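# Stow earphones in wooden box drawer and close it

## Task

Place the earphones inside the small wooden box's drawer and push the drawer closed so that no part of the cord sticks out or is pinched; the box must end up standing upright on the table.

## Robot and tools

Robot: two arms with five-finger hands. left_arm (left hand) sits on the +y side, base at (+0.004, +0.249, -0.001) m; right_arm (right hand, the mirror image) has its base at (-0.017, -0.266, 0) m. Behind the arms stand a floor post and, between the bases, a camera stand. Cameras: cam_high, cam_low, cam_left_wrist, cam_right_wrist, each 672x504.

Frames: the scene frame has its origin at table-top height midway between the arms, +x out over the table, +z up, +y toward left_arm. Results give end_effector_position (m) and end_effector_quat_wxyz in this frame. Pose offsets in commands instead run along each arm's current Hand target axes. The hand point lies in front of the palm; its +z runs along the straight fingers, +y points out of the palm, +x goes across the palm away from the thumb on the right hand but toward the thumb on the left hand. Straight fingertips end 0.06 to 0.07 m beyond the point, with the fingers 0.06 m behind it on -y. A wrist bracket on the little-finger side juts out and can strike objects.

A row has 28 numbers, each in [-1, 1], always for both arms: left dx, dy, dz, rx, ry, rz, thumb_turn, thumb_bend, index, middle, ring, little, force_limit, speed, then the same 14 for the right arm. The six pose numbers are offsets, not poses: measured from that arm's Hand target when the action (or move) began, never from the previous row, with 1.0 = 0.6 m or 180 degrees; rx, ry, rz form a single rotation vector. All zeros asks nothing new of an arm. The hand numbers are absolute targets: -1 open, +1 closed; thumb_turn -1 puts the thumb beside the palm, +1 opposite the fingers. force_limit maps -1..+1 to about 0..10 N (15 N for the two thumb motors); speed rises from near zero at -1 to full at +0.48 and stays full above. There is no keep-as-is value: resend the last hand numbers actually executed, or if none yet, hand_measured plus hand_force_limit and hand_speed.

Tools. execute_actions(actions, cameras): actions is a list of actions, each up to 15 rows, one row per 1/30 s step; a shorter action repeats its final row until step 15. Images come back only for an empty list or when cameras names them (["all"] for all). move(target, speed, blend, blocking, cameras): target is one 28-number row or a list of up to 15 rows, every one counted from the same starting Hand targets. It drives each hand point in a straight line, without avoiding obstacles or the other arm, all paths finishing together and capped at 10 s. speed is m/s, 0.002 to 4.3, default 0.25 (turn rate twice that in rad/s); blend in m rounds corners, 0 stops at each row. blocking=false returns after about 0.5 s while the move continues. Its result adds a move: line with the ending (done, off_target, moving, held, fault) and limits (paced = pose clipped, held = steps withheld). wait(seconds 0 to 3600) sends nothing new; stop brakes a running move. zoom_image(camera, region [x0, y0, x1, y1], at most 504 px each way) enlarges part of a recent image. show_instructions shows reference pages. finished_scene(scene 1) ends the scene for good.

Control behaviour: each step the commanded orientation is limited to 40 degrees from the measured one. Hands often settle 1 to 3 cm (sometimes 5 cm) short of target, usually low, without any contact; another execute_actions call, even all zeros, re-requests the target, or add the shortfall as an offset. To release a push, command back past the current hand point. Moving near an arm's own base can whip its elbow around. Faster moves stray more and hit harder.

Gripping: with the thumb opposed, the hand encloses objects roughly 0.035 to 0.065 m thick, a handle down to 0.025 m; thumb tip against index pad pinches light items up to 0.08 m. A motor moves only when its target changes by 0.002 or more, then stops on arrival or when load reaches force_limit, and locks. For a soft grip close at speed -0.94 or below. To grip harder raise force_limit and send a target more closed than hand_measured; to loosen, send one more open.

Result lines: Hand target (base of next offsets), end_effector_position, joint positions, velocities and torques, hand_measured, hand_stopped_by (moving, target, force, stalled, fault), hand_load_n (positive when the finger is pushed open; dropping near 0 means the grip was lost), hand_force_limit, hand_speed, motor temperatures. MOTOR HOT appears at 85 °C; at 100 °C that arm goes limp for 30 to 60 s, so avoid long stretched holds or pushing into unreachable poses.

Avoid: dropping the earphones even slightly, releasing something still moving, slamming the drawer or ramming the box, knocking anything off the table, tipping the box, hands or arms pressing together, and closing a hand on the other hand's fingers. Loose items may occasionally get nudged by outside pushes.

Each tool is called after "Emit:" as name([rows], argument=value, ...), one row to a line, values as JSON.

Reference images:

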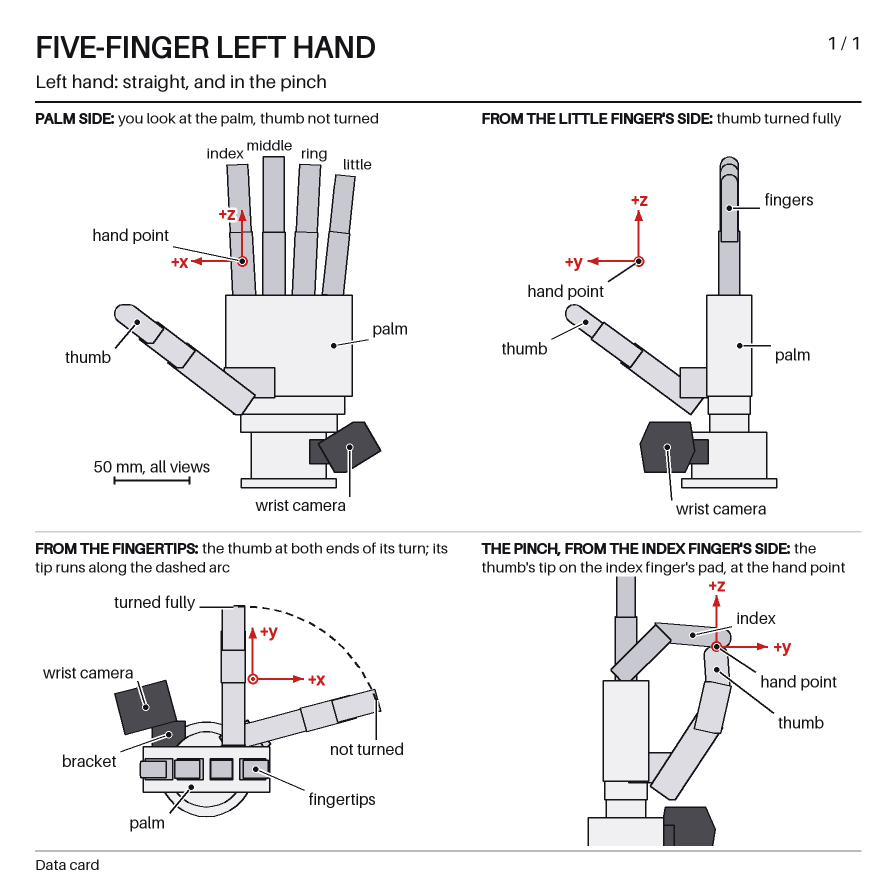

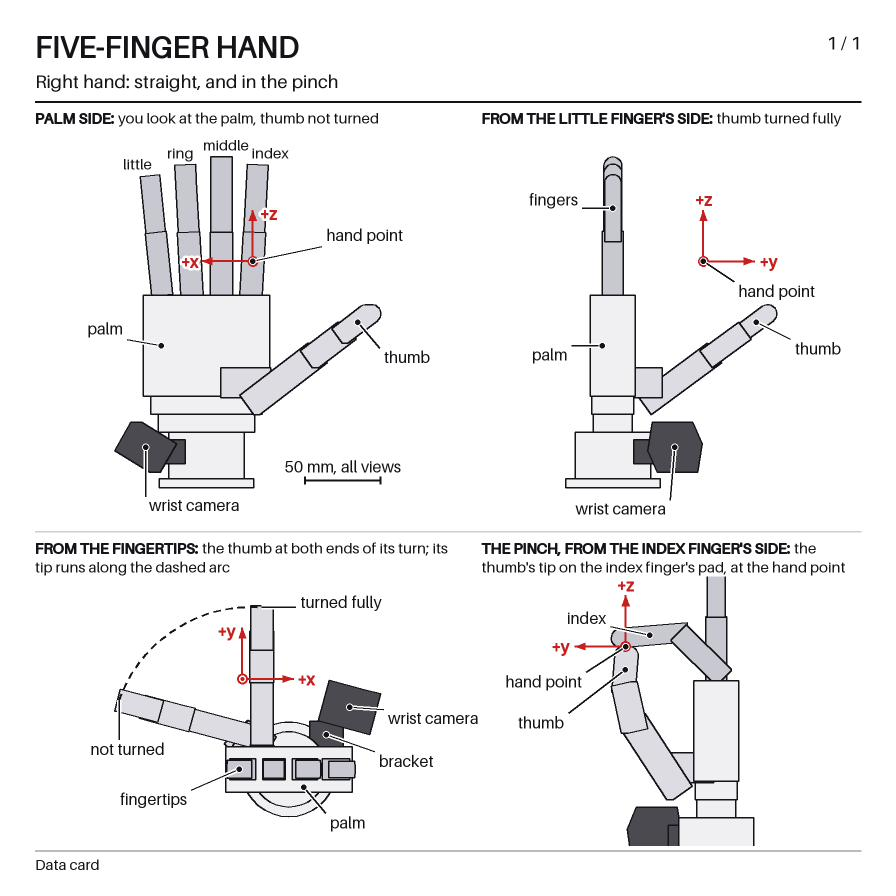

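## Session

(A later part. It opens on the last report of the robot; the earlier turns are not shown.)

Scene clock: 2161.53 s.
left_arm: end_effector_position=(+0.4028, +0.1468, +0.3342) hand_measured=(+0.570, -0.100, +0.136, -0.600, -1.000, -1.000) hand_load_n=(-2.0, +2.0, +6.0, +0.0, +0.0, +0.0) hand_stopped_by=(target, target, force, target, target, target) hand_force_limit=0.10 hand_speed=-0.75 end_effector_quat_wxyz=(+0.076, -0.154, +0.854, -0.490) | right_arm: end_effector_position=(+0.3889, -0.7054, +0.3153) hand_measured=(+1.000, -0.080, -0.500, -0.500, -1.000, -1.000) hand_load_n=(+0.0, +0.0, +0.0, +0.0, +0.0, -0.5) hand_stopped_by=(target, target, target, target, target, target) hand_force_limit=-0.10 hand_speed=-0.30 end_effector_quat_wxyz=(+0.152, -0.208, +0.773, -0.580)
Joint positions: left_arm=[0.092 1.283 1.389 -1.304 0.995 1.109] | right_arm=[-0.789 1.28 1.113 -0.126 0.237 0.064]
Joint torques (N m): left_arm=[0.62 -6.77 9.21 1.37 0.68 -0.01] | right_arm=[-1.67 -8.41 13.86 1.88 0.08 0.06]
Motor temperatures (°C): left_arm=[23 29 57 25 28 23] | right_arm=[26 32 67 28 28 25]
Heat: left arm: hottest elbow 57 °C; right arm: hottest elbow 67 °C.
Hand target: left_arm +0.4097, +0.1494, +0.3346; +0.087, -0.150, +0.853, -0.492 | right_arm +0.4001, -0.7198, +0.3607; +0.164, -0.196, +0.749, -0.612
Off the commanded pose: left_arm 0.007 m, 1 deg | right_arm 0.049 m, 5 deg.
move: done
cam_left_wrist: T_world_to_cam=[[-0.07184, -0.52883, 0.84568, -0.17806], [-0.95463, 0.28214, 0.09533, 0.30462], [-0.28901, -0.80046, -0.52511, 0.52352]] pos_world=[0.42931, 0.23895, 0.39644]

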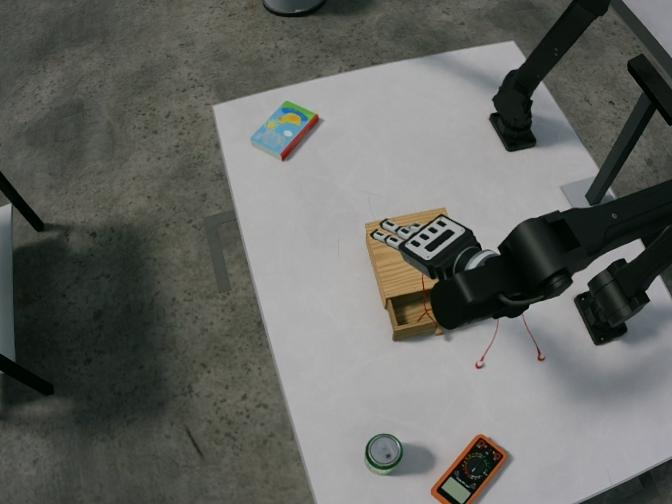

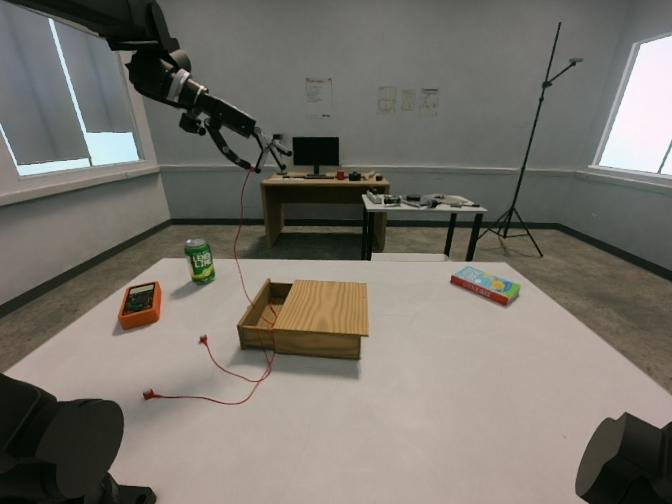

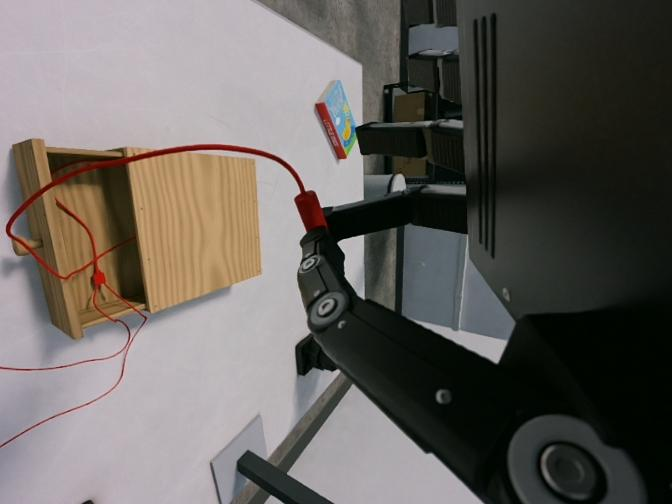

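Emit:
move([
  [0.0368,0.0058,0.1053,0,0,0,0.57,-0.1,0.5,-0.6,-1,-1,0.1,-0.75,0,0,0,0,0,0,1,-0.08,-0.5,-0.5,-1,-1,-0.1,-0.3],
  [0.0638,0.1083,0.194,0,0,0,0.57,-0.1,0.5,-0.6,-1,-1,0.1,-0.75,0,0,0,0,0,0,1,-0.08,-0.5,-0.5,-1,-1,-0.1,-0.3],
], cameras=["cam_high","cam_low","cam_left_wrist"], speed=0.07, blend=[0.01, 0])

Emit:
zoom_image(camera="cam_left_wrist", region=[0, 80, 340, 420])

Emit:
zoom_image(camera="cam_low", region=[180, 160, 400, 380])

Scene clock: 2183.10 s.
left_arm: end_effector_position=(+0.3955, +0.0754, +0.2065) hand_measured=(+0.570, -0.100, +0.136, -0.600, -1.000, -1.000) hand_load_n=(-2.0, +2.0, +6.0, +0.0, +0.0, +0.0) hand_stopped_by=(target, target, force, target, target, target) hand_force_limit=0.10 hand_speed=-0.75 end_effector_quat_wxyz=(+0.069, -0.157, +0.857, -0.485) | right_arm: end_effector_position=(+0.3889, -0.7054, +0.3153) hand_measured=(+1.000, -0.080, -0.500, -0.500, -1.000, -1.000) hand_load_n=(+0.0, +0.0, +0.0, +0.0, +0.0, +0.0) hand_stopped_by=(target, target, target, target, target, target) hand_force_limit=-0.10 hand_speed=-0.30 end_effector_quat_wxyz=(+0.152, -0.208, +0.773, -0.580)
Joint positions: left_arm=[-0.099 1.257 1.015 -0.744 0.898 0.83] | right_arm=[-0.789 1.28 1.113 -0.126 0.237 0.064]
Joint torques (N m): left_arm=[-0.5 -8.76 9.39 1.94 0.34 -0.25] | right_arm=[-1.79 -8.35 13.83 1.88 0.08 0.06]
Motor temperatures (°C): left_arm=[23 29 53 25 28 23] | right_arm=[26 32 67 28 28 25]
Heat: left arm: hottest elbow 53 °C; right arm: hottest elbow 67 °C.
Hand target: left_arm +0.3971, +0.0722, +0.2201; +0.087, -0.150, +0.853, -0.492 | right_arm +0.4001, -0.7198, +0.3607; +0.164, -0.196, +0.749, -0.612
Off the commanded pose: left_arm 0.014 m, 2 deg | right_arm 0.049 m, 5 deg.
move: off_target (left_arm)
cam_left_wrist: T_world_to_cam=[[-0.0595, -0.53714, 0.8414, -0.11172], [-0.95262, 0.28242, 0.11293, 0.3255], [-0.29828, -0.79481, -0.52849, 0.40111]] pos_world=[0.42308, 0.16687, 0.26923]

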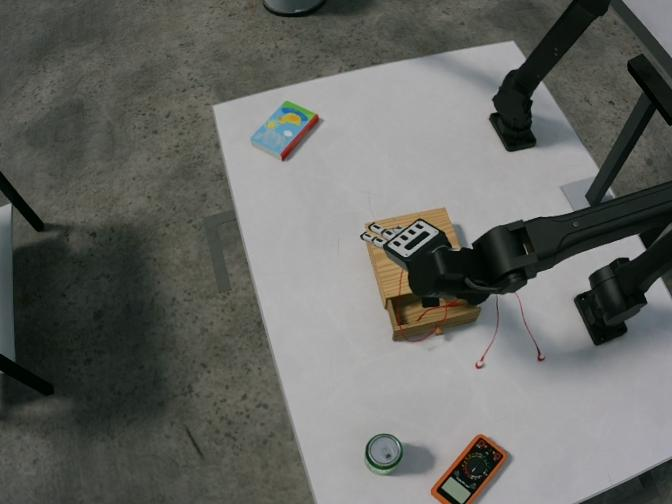

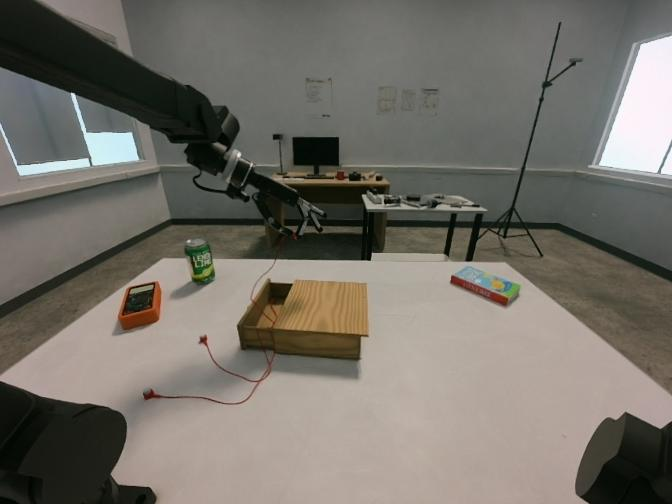

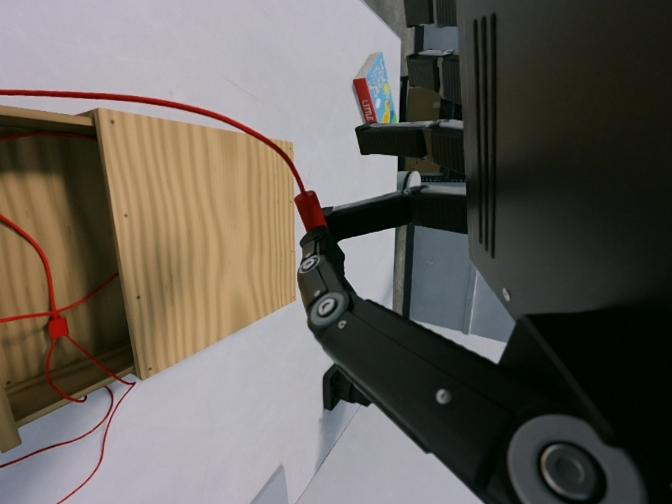

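Scaled by 1.482 from the camera's image (finer frame: 960x720).

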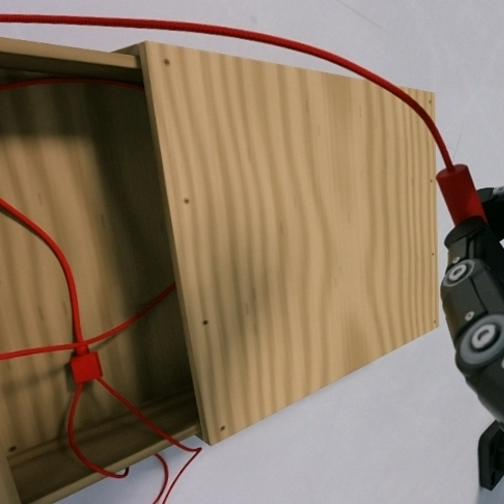

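Scaled by 2.291 from the camera's image (finer frame: 960x720).

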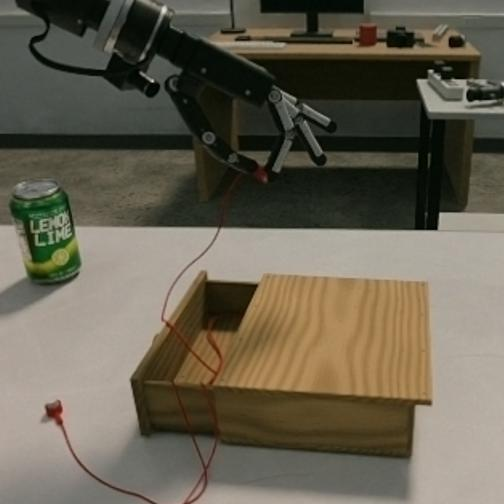

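Emit:
zoom_image(camera="cam_high", region=[350, 220, 510, 360])

Scaled by 3.150 from the camera's image (finer frame: 960x720).

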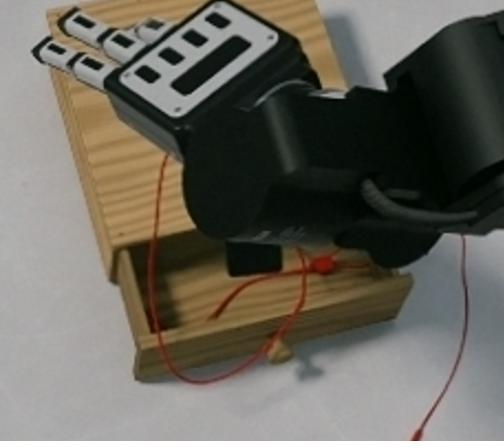

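Emit:
move([
  [0.02,0.04,0.0,0,0,0,0.57,-0.1,0.5,-0.6,-1,-1,0.1,-0.75,0,0,0,0,0,0,1,-0.08,-0.5,-0.5,-1,-1,-0.1,-0.3],
  [0.02,0.17,0.0,0,0,0,0.57,-0.1,0.5,-0.6,-1,-1,0.1,-0.75,0,0,0,0,0,0,1,-0.08,-0.5,-0.5,-1,-1,-0.1,-0.3],
], cameras=["cam_high","cam_low","cam_left_wrist"], speed=0.07, blend=[0.01, 0])

Emit:
zoom_image(camera="cam_high", region=[350, 220, 510, 360])

Emit:
zoom_image(camera="cam_low", region=[180, 200, 380, 380])

Scene clock: 2224.70 s.
left_arm: end_effector_position=(+0.3603, +0.1120, +0.1317) hand_measured=(+0.570, -0.100, +0.136, -0.600, -1.000, -1.000) hand_load_n=(-2.0, +2.0, +6.0, +0.0, +0.0, +0.0) hand_stopped_by=(target, target, force, target, target, target) hand_force_limit=0.10 hand_speed=-0.75 end_effector_quat_wxyz=(+0.073, -0.159, +0.855, -0.488) | right_arm: end_effector_position=(+0.3889, -0.7054, +0.3153) hand_measured=(+1.000, -0.080, -0.500, -0.500, -1.000, -1.000) hand_load_n=(+0.0, +0.0, +0.0, +0.0, +0.0, +0.0) hand_stopped_by=(target, target, target, target, target, target) hand_force_limit=-0.10 hand_speed=-0.30 end_effector_quat_wxyz=(+0.152, -0.208, +0.773, -0.580)
Joint positions: left_arm=[0.001 1.239 0.799 -0.643 0.952 0.957] | right_arm=[-0.789 1.28 1.113 -0.126 0.237 0.064]
Joint torques (N m): left_arm=[0.32 -5.48 8.7 1.66 0.85 0.13] | right_arm=[-1.73 -8.41 13.85 1.88 0.08 0.06]
Motor temperatures (°C): left_arm=[23 30 50 25 27 23] | right_arm=[26 32 68 28 28 25]
Heat: left arm: hottest elbow 50 °C; right arm: hottest elbow 68 °C.
Hand target: left_arm +0.3684, +0.1162, +0.1318; +0.087, -0.150, +0.853, -0.492 | right_arm +0.4001, -0.7198, +0.3607; +0.164, -0.196, +0.749, -0.612
Off the commanded pose: left_arm 0.009 m, 2 deg | right_arm 0.049 m, 5 deg.
move: done
cam_left_wrist: T_world_to_cam=[[-0.06012, -0.53153, 0.8449, -0.03208], [-0.95495, 0.27705, 0.10634, 0.29239], [-0.29061, -0.80045, -0.52424, 0.37755]] pos_world=[0.38701, 0.20415, 0.19394]

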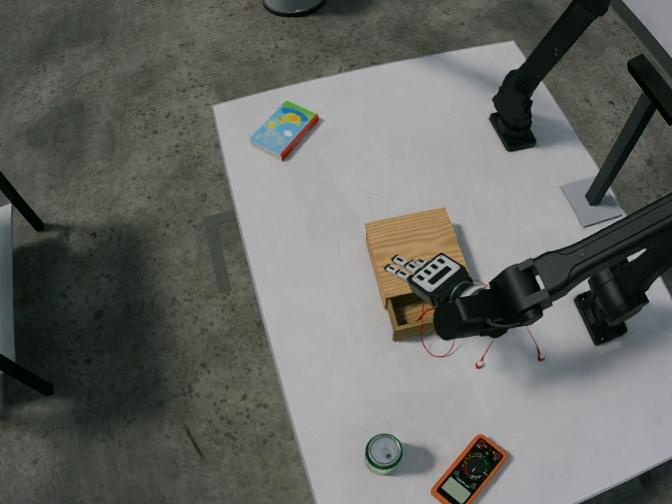

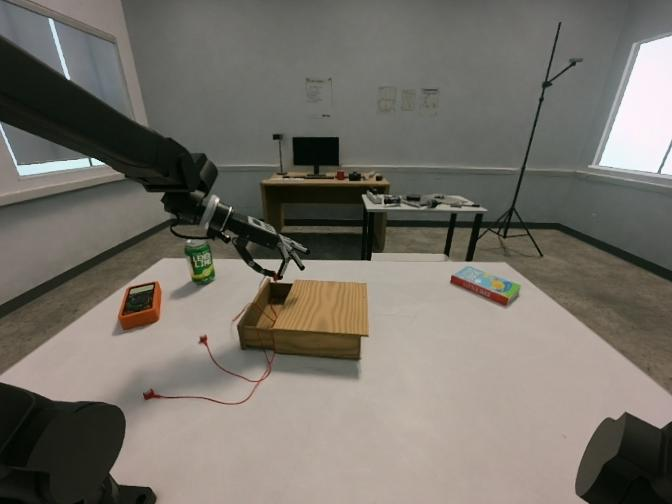

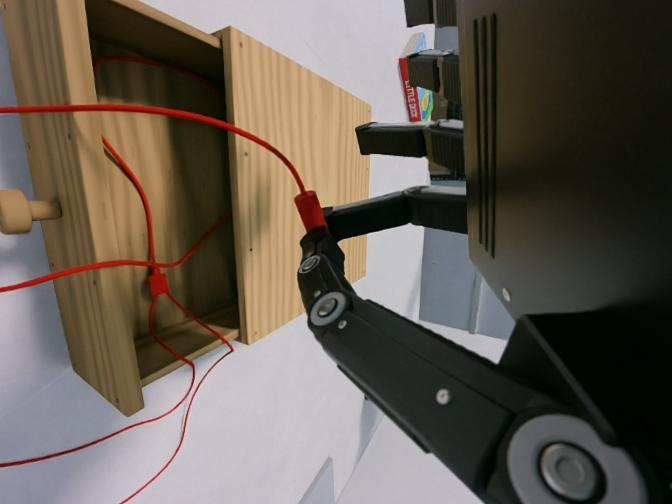

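Scaled by 3.150 from the camera's image (finer frame: 960x720).

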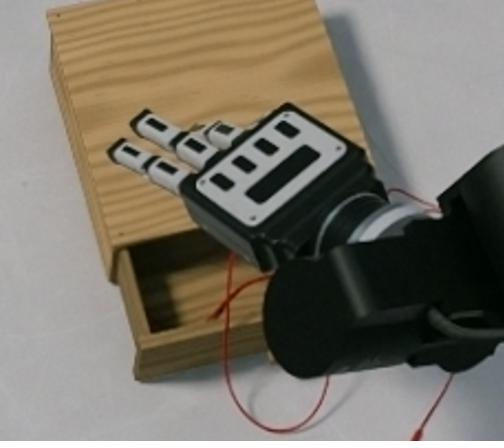

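Scaled by 2.520 from the camera's image (finer frame: 960x720).

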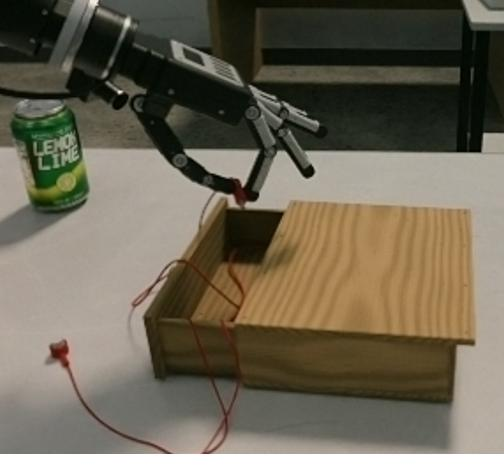

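Emit:
move(target=[-0.0173,0.135,0.0488,0,0,0,0.57,-0.1,0.5,-0.6,-1,-1,0.1,-0.75,0,0,0,0,0,0,1,-0.08,-0.5,-0.5,-1,-1,-0.1,-0.3], cameras=["cam_high","cam_low","cam_left_wrist"], speed=0.06)

Emit:
zoom_image(camera="cam_low", region=[200, 240, 360, 370])

Scene clock: 2241.70 s.
left_arm: end_effector_position=(+0.3698, +0.1237, +0.0674) hand_measured=(+0.570, -0.100, +0.136, -0.600, -1.000, -1.000) hand_load_n=(-2.0, +2.0, +6.0, +4.0, +0.0, +0.0) hand_stopped_by=(target, target, force, target, target, target) hand_force_limit=0.10 hand_speed=-0.75 end_effector_quat_wxyz=(+0.080, -0.147, +0.846, -0.506) | right_arm: end_effector_position=(+0.3889, -0.7054, +0.3153) hand_measured=(+1.000, -0.080, -0.500, -0.500, -1.000, -1.000) hand_load_n=(+0.0, +0.0, +0.0, +0.0, +0.0, +0.0) hand_stopped_by=(target, target, target, target, target, target) hand_force_limit=-0.10 hand_speed=-0.30 end_effector_quat_wxyz=(+0.152, -0.208, +0.773, -0.580)
Joint positions: left_arm=[0.05 1.381 0.714 -0.444 1.013 1.026] | right_arm=[-0.789 1.28 1.113 -0.126 0.237 0.064]
Joint torques (N m): left_arm=[1.79 -4.48 6.35 1.7 -0.5 0.27] | right_arm=[-1.73 -8.35 13.85 1.89 0.08 0.06]
Motor temperatures (°C): left_arm=[23 30 47 25 28 23] | right_arm=[26 32 68 28 28 25]
Heat: left arm: hottest elbow 47 °C; right arm: hottest elbow 68 °C.
Hand target: left_arm +0.3730, +0.1340, +0.0470; +0.087, -0.150, +0.853, -0.492 | right_arm +0.4001, -0.7198, +0.3607; +0.164, -0.196, +0.749, -0.612
Off the commanded pose: left_arm 0.023 m, 2 deg | right_arm 0.049 m, 5 deg.
move: off_target (left_arm)
cam_left_wrist: T_world_to_cam=[[-0.09337, -0.49975, 0.86112, 0.03637], [-0.95392, 0.29262, 0.06639, 0.30545], [-0.28515, -0.81525, -0.50404, 0.35437]] pos_world=[0.39582, 0.2177, 0.12702]

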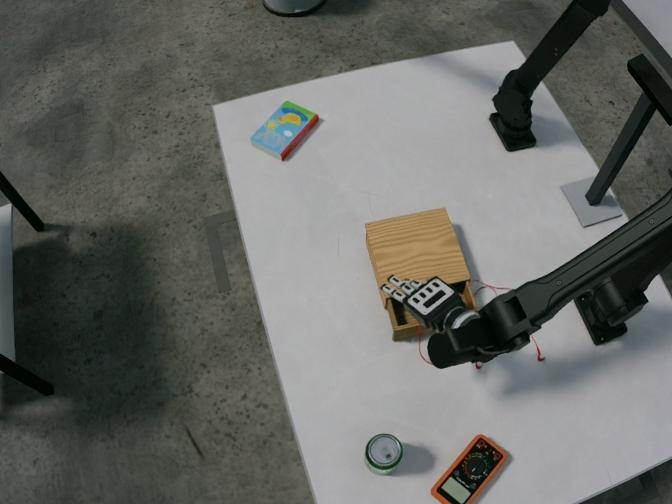

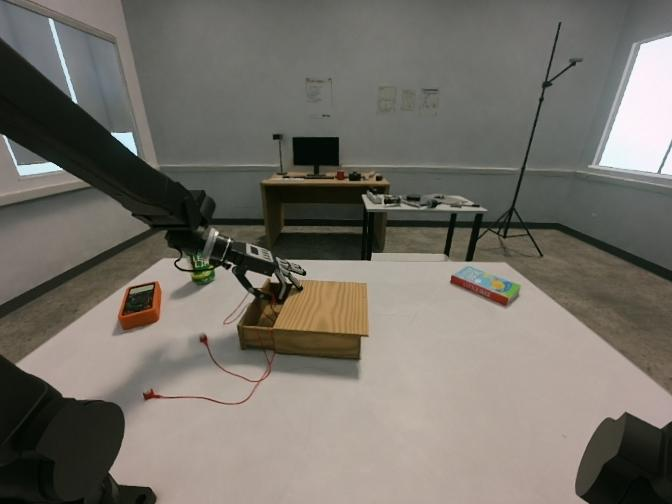

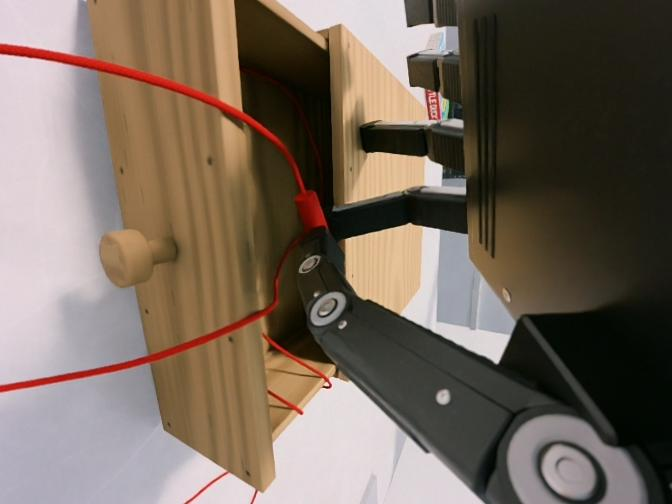

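Scaled by 3.150 from the camera's image (finer frame: 960x720).

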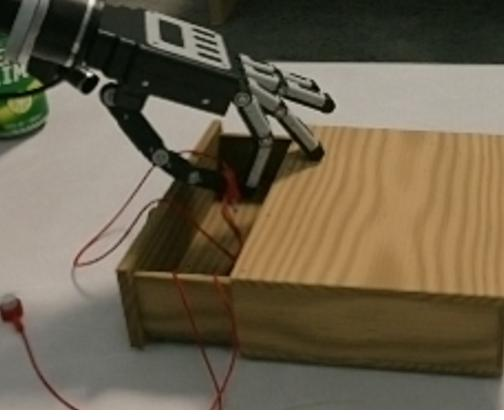

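Emit:
move(target=[0,0,0,0,0,0,0.57,-0.1,0.5,-1,-1,-1,0.1,-0.75,0,0,0,0,0,0,1,-0.08,-0.5,-0.5,-1,-1,-0.1,-0.3], cameras=["cam_low","cam_left_wrist"], speed=0.06)

Emit:
zoom_image(camera="cam_low", region=[200, 240, 360, 370])

Scene clock: 2252.43 s.
left_arm: end_effector_position=(+0.3695, +0.1305, +0.0565) hand_measured=(+0.570, -0.100, +0.136, -1.000, -1.000, -1.000) hand_load_n=(-1.5, +0.5, +6.5, +0.0, +0.0, +0.0) hand_stopped_by=(target, target, force, target, target, target) hand_force_limit=0.10 hand_speed=-0.75 end_effector_quat_wxyz=(+0.079, -0.157, +0.850, -0.497) | right_arm: end_effector_position=(+0.3889, -0.7054, +0.3153) hand_measured=(+1.000, -0.080, -0.500, -0.500, -1.000, -1.000) hand_load_n=(+0.0, +0.0, +0.0, +0.0, +0.0, +0.0) hand_stopped_by=(target, target, target, target, target, target) hand_force_limit=-0.10 hand_speed=-0.30 end_effector_quat_wxyz=(+0.152, -0.208, +0.773, -0.580)
Joint positions: left_arm=[0.061 1.4 0.708 -0.439 0.993 1.034] | right_arm=[-0.789 1.28 1.113 -0.126 0.237 0.064]
Joint torques (N m): left_arm=[0.91 -5.42 6.84 1.58 0.11 0.17] | right_arm=[-1.73 -8.41 13.85 1.88 0.08 0.06]
Motor temperatures (°C): left_arm=[23 30 46 25 27 23] | right_arm=[26 32 68 28 28 25]
Heat: left arm: hottest elbow 46 °C; right arm: hottest elbow 68 °C.
Hand target: left_arm +0.3730, +0.1340, +0.0470; +0.087, -0.150, +0.853, -0.492 | right_arm +0.4001, -0.7198, +0.3607; +0.164, -0.196, +0.749, -0.612
Off the commanded pose: left_arm 0.011 m, 1 deg | right_arm 0.049 m, 5 deg.
move: done
cam_left_wrist: T_world_to_cam=[[-0.07273, -0.51719, 0.85278, 0.04417], [-0.95726, 0.27619, 0.08586, 0.30628], [-0.27993, -0.81008, -0.51517, 0.35239]] pos_world=[0.39504, 0.22372, 0.11758]

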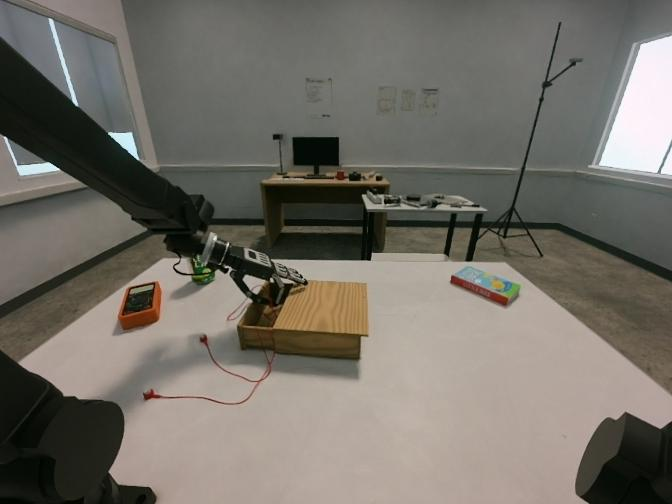

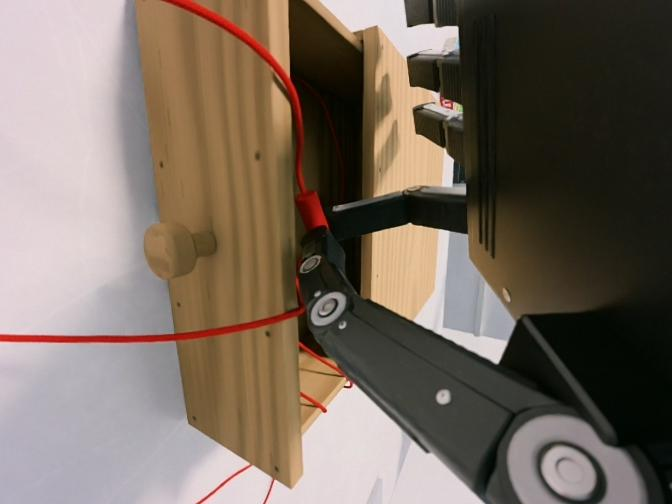

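Scaled by 3.150 from the camera's image (finer frame: 960x720).

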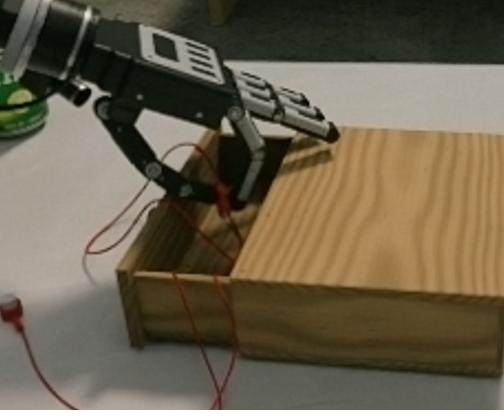

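Emit:
move(target=[0,0.0173,0.01,0,0,0,0.57,-0.1,0.5,-1,-1,-1,0.1,-0.75,0,0,0,0,0,0,1,-0.08,-0.5,-0.5,-1,-1,-0.1,-0.3], cameras=["cam_left_wrist"], speed=0.05)

Scene clock: 2266.77 s.
left_arm: end_effector_position=(+0.3699, +0.1273, +0.0467) hand_measured=(+0.570, -0.100, +0.136, -1.000, -1.000, -1.000) hand_load_n=(-0.5, +0.0, +7.5, +0.0, +0.0, +0.0) hand_stopped_by=(target, target, force, target, target, target) hand_force_limit=0.10 hand_speed=-0.75 end_effector_quat_wxyz=(+0.077, -0.152, +0.849, -0.500) | right_arm: end_effector_position=(+0.3889, -0.7054, +0.3153) hand_measured=(+1.000, -0.080, -0.500, -0.500, -1.000, -1.000) hand_load_n=(+0.0, +0.0, +0.0, +0.0, +0.0, +0.0) hand_stopped_by=(target, target, target, target, target, target) hand_force_limit=-0.10 hand_speed=-0.30 end_effector_quat_wxyz=(+0.152, -0.208, +0.773, -0.580)
Joint positions: left_arm=[0.055 1.426 0.697 -0.399 1.001 1.034] | right_arm=[-0.789 1.28 1.113 -0.126 0.237 0.064]
Joint torques (N m): left_arm=[1.38 -4.72 6.26 1.65 0.08 0.18] | right_arm=[-1.67 -8.47 13.83 1.88 0.08 0.06]
Motor temperatures (°C): left_arm=[23 29 45 25 27 23] | right_arm=[26 32 68 28 28 25]
Heat: left arm: hottest elbow 45 °C; right arm: hottest elbow 68 °C.
Hand target: left_arm +0.3730, +0.1340, +0.0350; +0.087, -0.150, +0.853, -0.492 | right_arm +0.4001, -0.7198, +0.3607; +0.164, -0.196, +0.749, -0.612
Off the commanded pose: left_arm 0.014 m, 2 deg | right_arm 0.049 m, 5 deg.
move: off_target (left_arm)
cam_left_wrist: T_world_to_cam=[[-0.08056, -0.51076, 0.85594, 0.0528], [-0.95491, 0.28573, 0.08063, 0.30645], [-0.28575, -0.81085, -0.51075, 0.34693]] pos_world=[0.39602, 0.22071, 0.1073]

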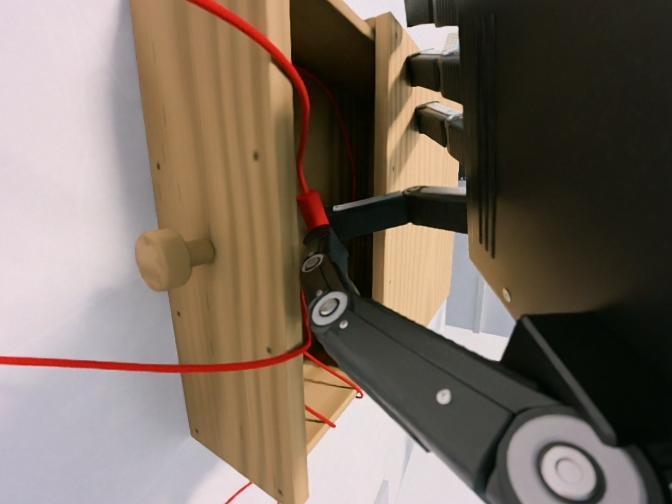

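Emit:
move(target=[0,0,0,0,0,0,0.57,-0.1,-0.2,-1,-1,-1,0.1,-0.8,0,0,0,0,0,0,1,-0.08,-0.5,-0.5,-1,-1,-0.1,-0.3], cameras=["cam_left_wrist","cam_low"], speed=0.05)

Emit:
zoom_image(camera="cam_left_wrist", region=[220, 120, 460, 360])

Scene clock: 2273.50 s.
left_arm: end_effector_position=(+0.3710, +0.1317, +0.0463) hand_measured=(+0.570, -0.098, -0.190, -1.000, -1.000, -1.000) hand_load_n=(+7.5, -11.5, -16.0, +0.5, +0.0, +0.0) hand_stopped_by=(target, target, stalled, target, target, target) hand_force_limit=0.10 hand_speed=-0.80 end_effector_quat_wxyz=(+0.081, -0.157, +0.848, -0.500) | right_arm: end_effector_position=(+0.3889, -0.7054, +0.3153) hand_measured=(+1.000, -0.080, -0.500, -0.500, -1.000, -1.000) hand_load_n=(+0.0, +0.0, +0.0, +0.0, +0.0, +0.0) hand_stopped_by=(target, target, target, target, target, target) hand_force_limit=-0.10 hand_speed=-0.30 end_effector_quat_wxyz=(+0.152, -0.208, +0.773, -0.580)
Joint positions: left_arm=[0.067 1.426 0.696 -0.398 1.001 1.034] | right_arm=[-0.789 1.28 1.113 -0.126 0.237 0.064]
Joint torques (N m): left_arm=[0.03 -5.07 6.53 1.52 0.05 0.16] | right_arm=[-1.67 -8.41 13.83 1.89 0.08 0.06]
Motor temperatures (°C): left_arm=[23 29 45 25 27 23] | right_arm=[26 32 68 28 28 25]
Heat: left arm: hottest elbow 45 °C; right arm: hottest elbow 68 °C.
Hand target: left_arm +0.3730, +0.1340, +0.0350; +0.087, -0.150, +0.853, -0.492 | right_arm +0.4001, -0.7198, +0.3607; +0.164, -0.196, +0.749, -0.612
Off the commanded pose: left_arm 0.012 m, 2 deg | right_arm 0.049 m, 5 deg.
move: done
cam_left_wrist: T_world_to_cam=[[-0.07431, -0.51168, 0.85596, 0.05331], [-0.95835, 0.27398, 0.08059, 0.30907], [-0.27575, -0.81432, -0.51073, 0.34741]] pos_world=[0.39596, 0.22551, 0.1069]
Images, in order (width x height): cam_low 672x504, cam_left_wrist 672x504.

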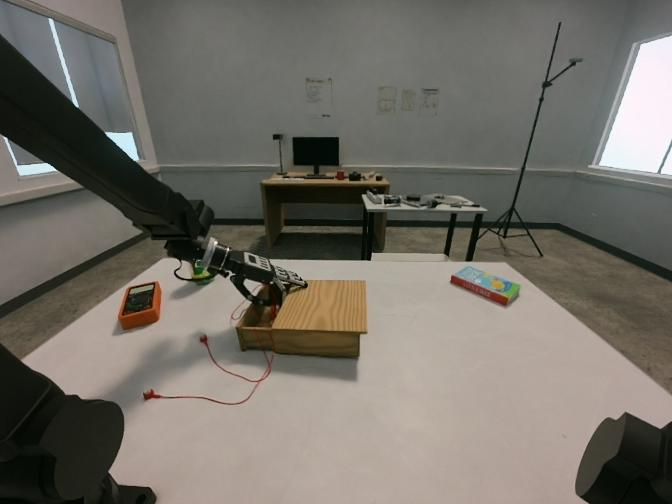

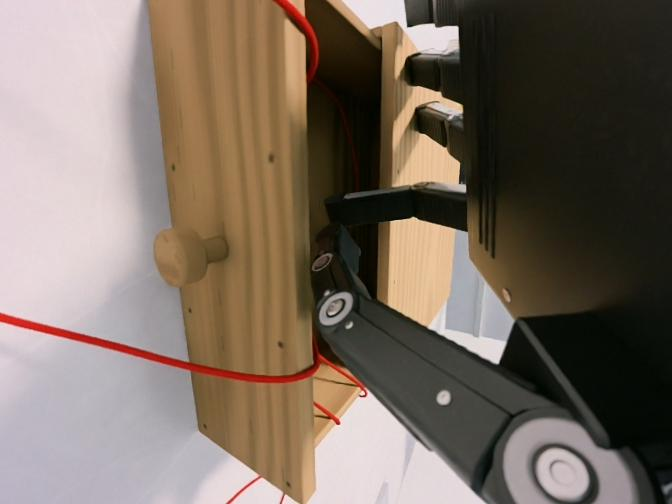

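Scaled by 2.100 from the camera's image (finer frame: 960x720).

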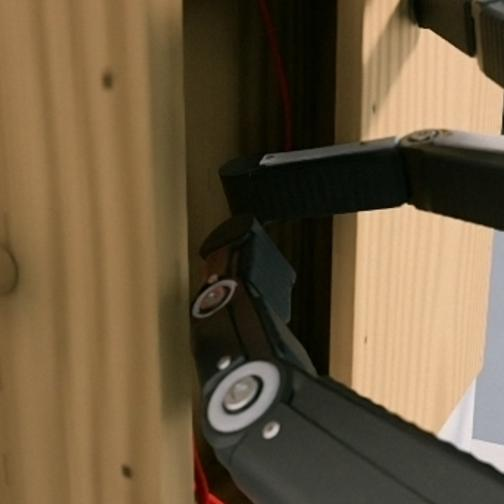

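Emit:
move([
  [0,0,0,0,0,0,0.57,-0.1,-0.02,-1,-1,-1,0.1,-0.5,0,0,0,0,0,0,1,-0.08,-0.5,-0.5,-1,-1,-0.1,-0.3],
  [0,-0.17,-0.1,0,0,0,0.57,-0.1,-0.02,-1,-1,-1,0.1,-0.5,0,0,0,0,0,0,1,-0.08,-0.5,-0.5,-1,-1,-0.1,-0.3],
], cameras=["cam_left_wrist","cam_low","cam_high"], speed=0.08)

Emit:
zoom_image(camera="cam_left_wrist", region=[0, 60, 400, 460])

Emit:
zoom_image(camera="cam_low", region=[200, 240, 360, 370])

Scene clock: 2287.80 s.
left_arm: end_effector_position=(+0.3496, +0.1295, +0.1247) hand_measured=(+0.570, -0.100, -0.020, -1.000, -1.000, -1.000) hand_load_n=(+0.0, +0.5, +0.0, +0.0, +0.0, +0.0) hand_stopped_by=(target, target, target, target, target, target) hand_force_limit=0.10 hand_speed=-0.50 end_effector_quat_wxyz=(+0.049, -0.172, +0.854, -0.489) | right_arm: end_effector_position=(+0.3889, -0.7054, +0.3153) hand_measured=(+1.000, -0.080, -0.500, -0.500, -1.000, -1.000) hand_load_n=(+0.0, +0.0, +0.0, +0.0, +0.0, +0.0) hand_stopped_by=(target, target, target, target, target, target) hand_force_limit=-0.10 hand_speed=-0.30 end_effector_quat_wxyz=(+0.152, -0.208, +0.773, -0.580)
Joint positions: left_arm=[0.058 1.262 0.805 -0.747 0.984 1.04] | right_arm=[-0.789 1.28 1.113 -0.126 0.237 0.064]
Joint torques (N m): left_arm=[-0.03 -7.88 13.59 -0.01 0.55 0.12] | right_arm=[-1.73 -8.41 13.83 1.89 0.08 0.06]
Motor temperatures (°C): left_arm=[23 29 44 25 27 23] | right_arm=[26 32 69 28 28 25]
Heat: left arm: hottest elbow 44 °C; right arm: hottest elbow 69 °C.
Hand target: left_arm +0.3727, +0.1348, +0.1534; +0.087, -0.150, +0.853, -0.492 | right_arm +0.4001, -0.7198, +0.3607; +0.164, -0.196, +0.749, -0.612
Off the commanded pose: left_arm 0.037 m, 5 deg | right_arm 0.049 m, 5 deg.
move: off_target (left_arm)
cam_left_wrist: T_world_to_cam=[[-0.01513, -0.52147, 0.85313, -0.03552], [-0.94832, 0.27796, 0.15308, 0.26986], [-0.31697, -0.80673, -0.49872, 0.39166]] pos_world=[0.37952, 0.22243, 0.18432]
Images, in order (width x height): cam_high 672x504, cam_low 672x504, cam_left_wrist 672x504.

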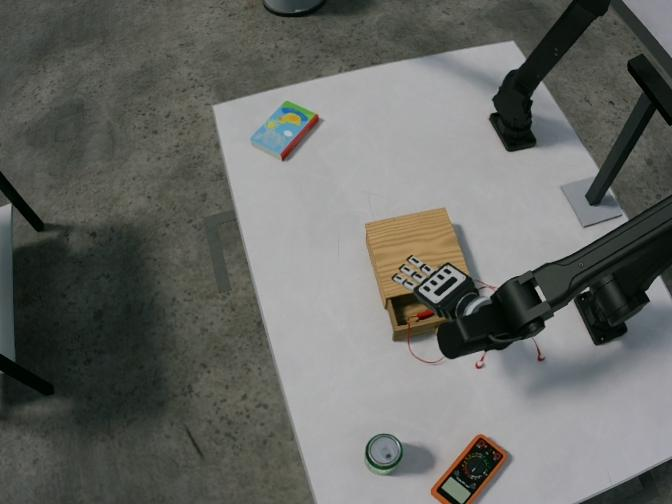

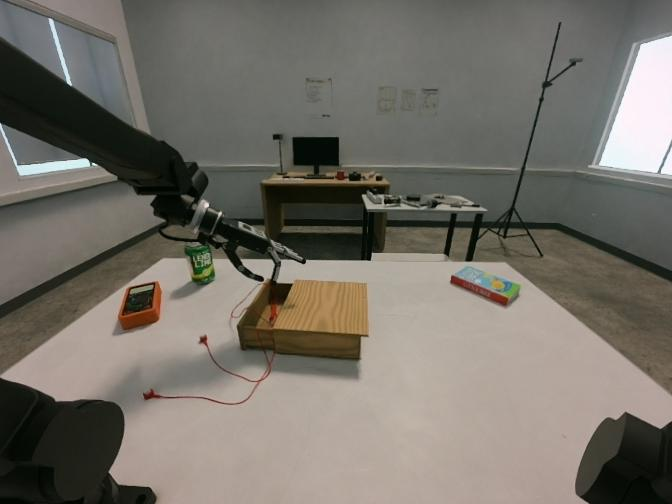

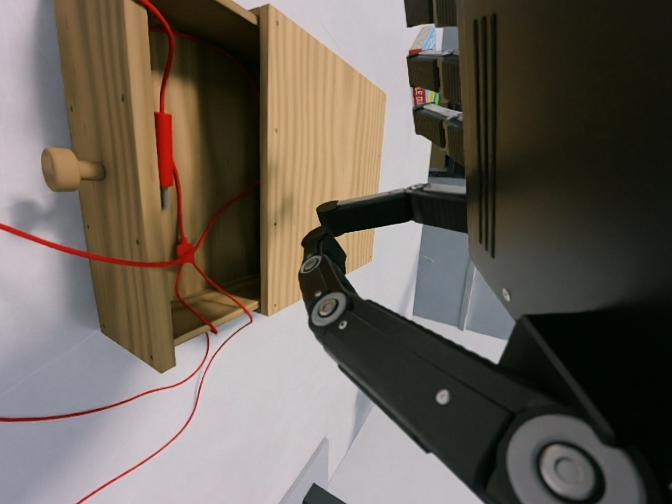

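Scaled by 1.260 from the camera's image (finer frame: 960x720).

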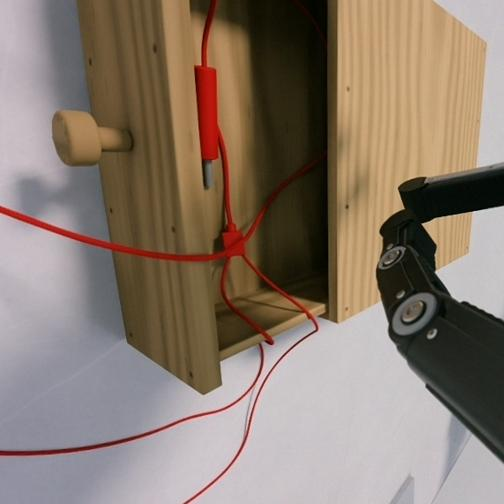

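Scaled by 3.150 from the camera's image (finer frame: 960x720).

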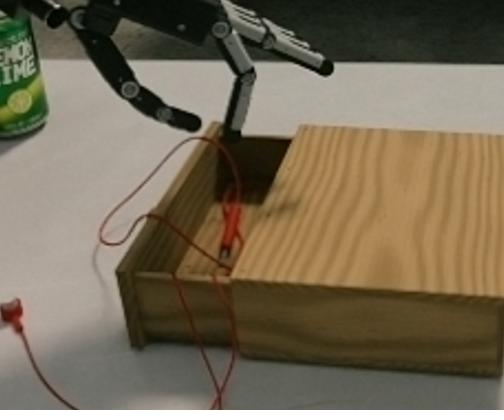

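Emit:
move(target=[0,-0.12,0,0,0,0,0.57,-0.1,-0.3,-1,-1,-1,0.1,-0.5,-0.0477,0.4375,-0.3127,0,0,0,0.57,-0.1,-0.5,-1,-1,-1,-0.1,-0.3], cameras=["cam_low","cam_high"], speed=0.2)

Emit:
zoom_image(camera="cam_high", region=[370, 280, 500, 400])

Emit:
zoom_image(camera="cam_low", region=[200, 250, 320, 370])

Scene clock: 2311.87 s.
left_arm: end_effector_position=(+0.3690, +0.1043, +0.1802) hand_measured=(+0.570, -0.100, -0.300, -1.000, -1.000, -1.000) hand_load_n=(+0.0, +0.0, +0.0, +0.0, +0.0, +0.0) hand_stopped_by=(target, target, target, target, target, target) hand_force_limit=0.10 hand_speed=-0.50 end_effector_quat_wxyz=(+0.059, -0.164, +0.857, -0.485) | right_arm: end_effector_position=(+0.3020, -0.4997, +0.1226) hand_measured=(+0.570, -0.100, -0.500, -1.000, -1.000, -1.000) hand_load_n=(+0.0, +0.5, +0.0, +0.0, +0.0, +0.0) hand_stopped_by=(target, target, target, target, target, target) hand_force_limit=-0.10 hand_speed=-0.30 end_effector_quat_wxyz=(+0.145, -0.211, +0.759, -0.599)
Joint positions: left_arm=[-0.022 1.225 0.926 -0.792 0.941 0.931] | right_arm=[-0.413 0.929 0.303 0.327 0.611 0.141]
Joint torques (N m): left_arm=[-0.62 -8 14.61 0.18 0.43 -0.26] | right_arm=[-0.09 -4.01 8.32 1.87 0.24 0.25]
Motor temperatures (°C): left_arm=[23 30 47 25 27 23] | right_arm=[26 32 69 28 28 25]
Heat: left arm: hottest elbow 47 °C; right arm: hottest elbow 69 °C.
Hand target: left_arm +0.3850, +0.1009, +0.2157; +0.087, -0.150, +0.853, -0.492 | right_arm +0.3098, -0.5000, +0.1406; +0.164, -0.196, +0.749, -0.612
Off the commanded pose: left_arm 0.039 m, 4 deg | right_arm 0.020 m, 3 deg.
move: off_target (left_arm, right_arm)
Images, in order (width x height): cam_high 672x504, cam_low 672x504.

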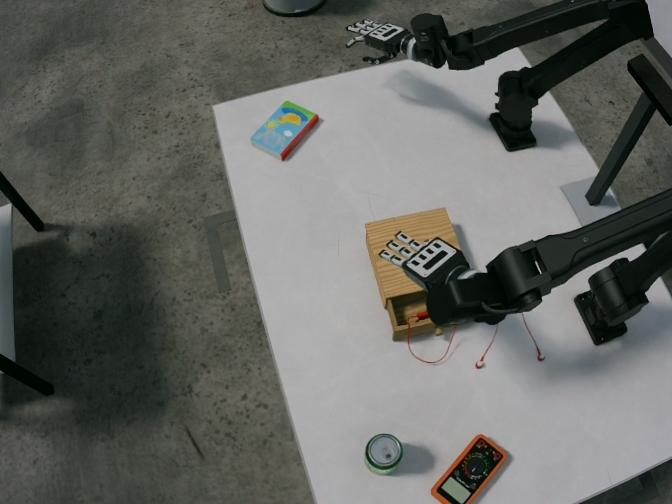

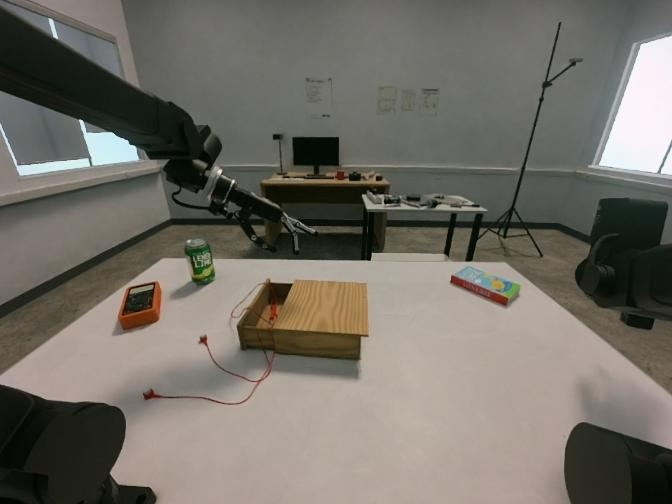

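Scaled by 3.877 from the camera's image (finer frame: 960x720).

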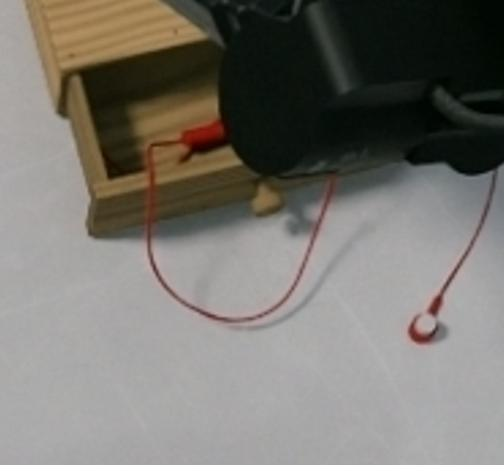

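Scaled by 4.200 from the camera's image (finer frame: 960x720).

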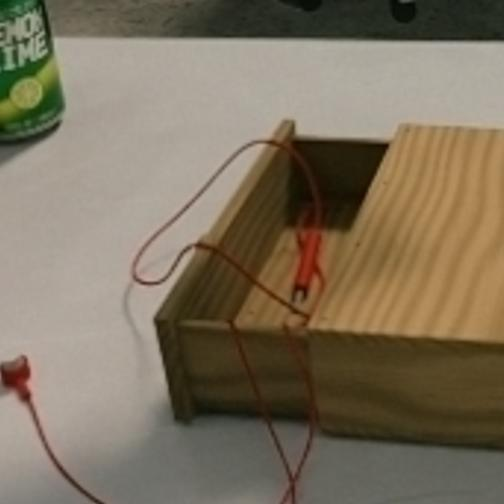

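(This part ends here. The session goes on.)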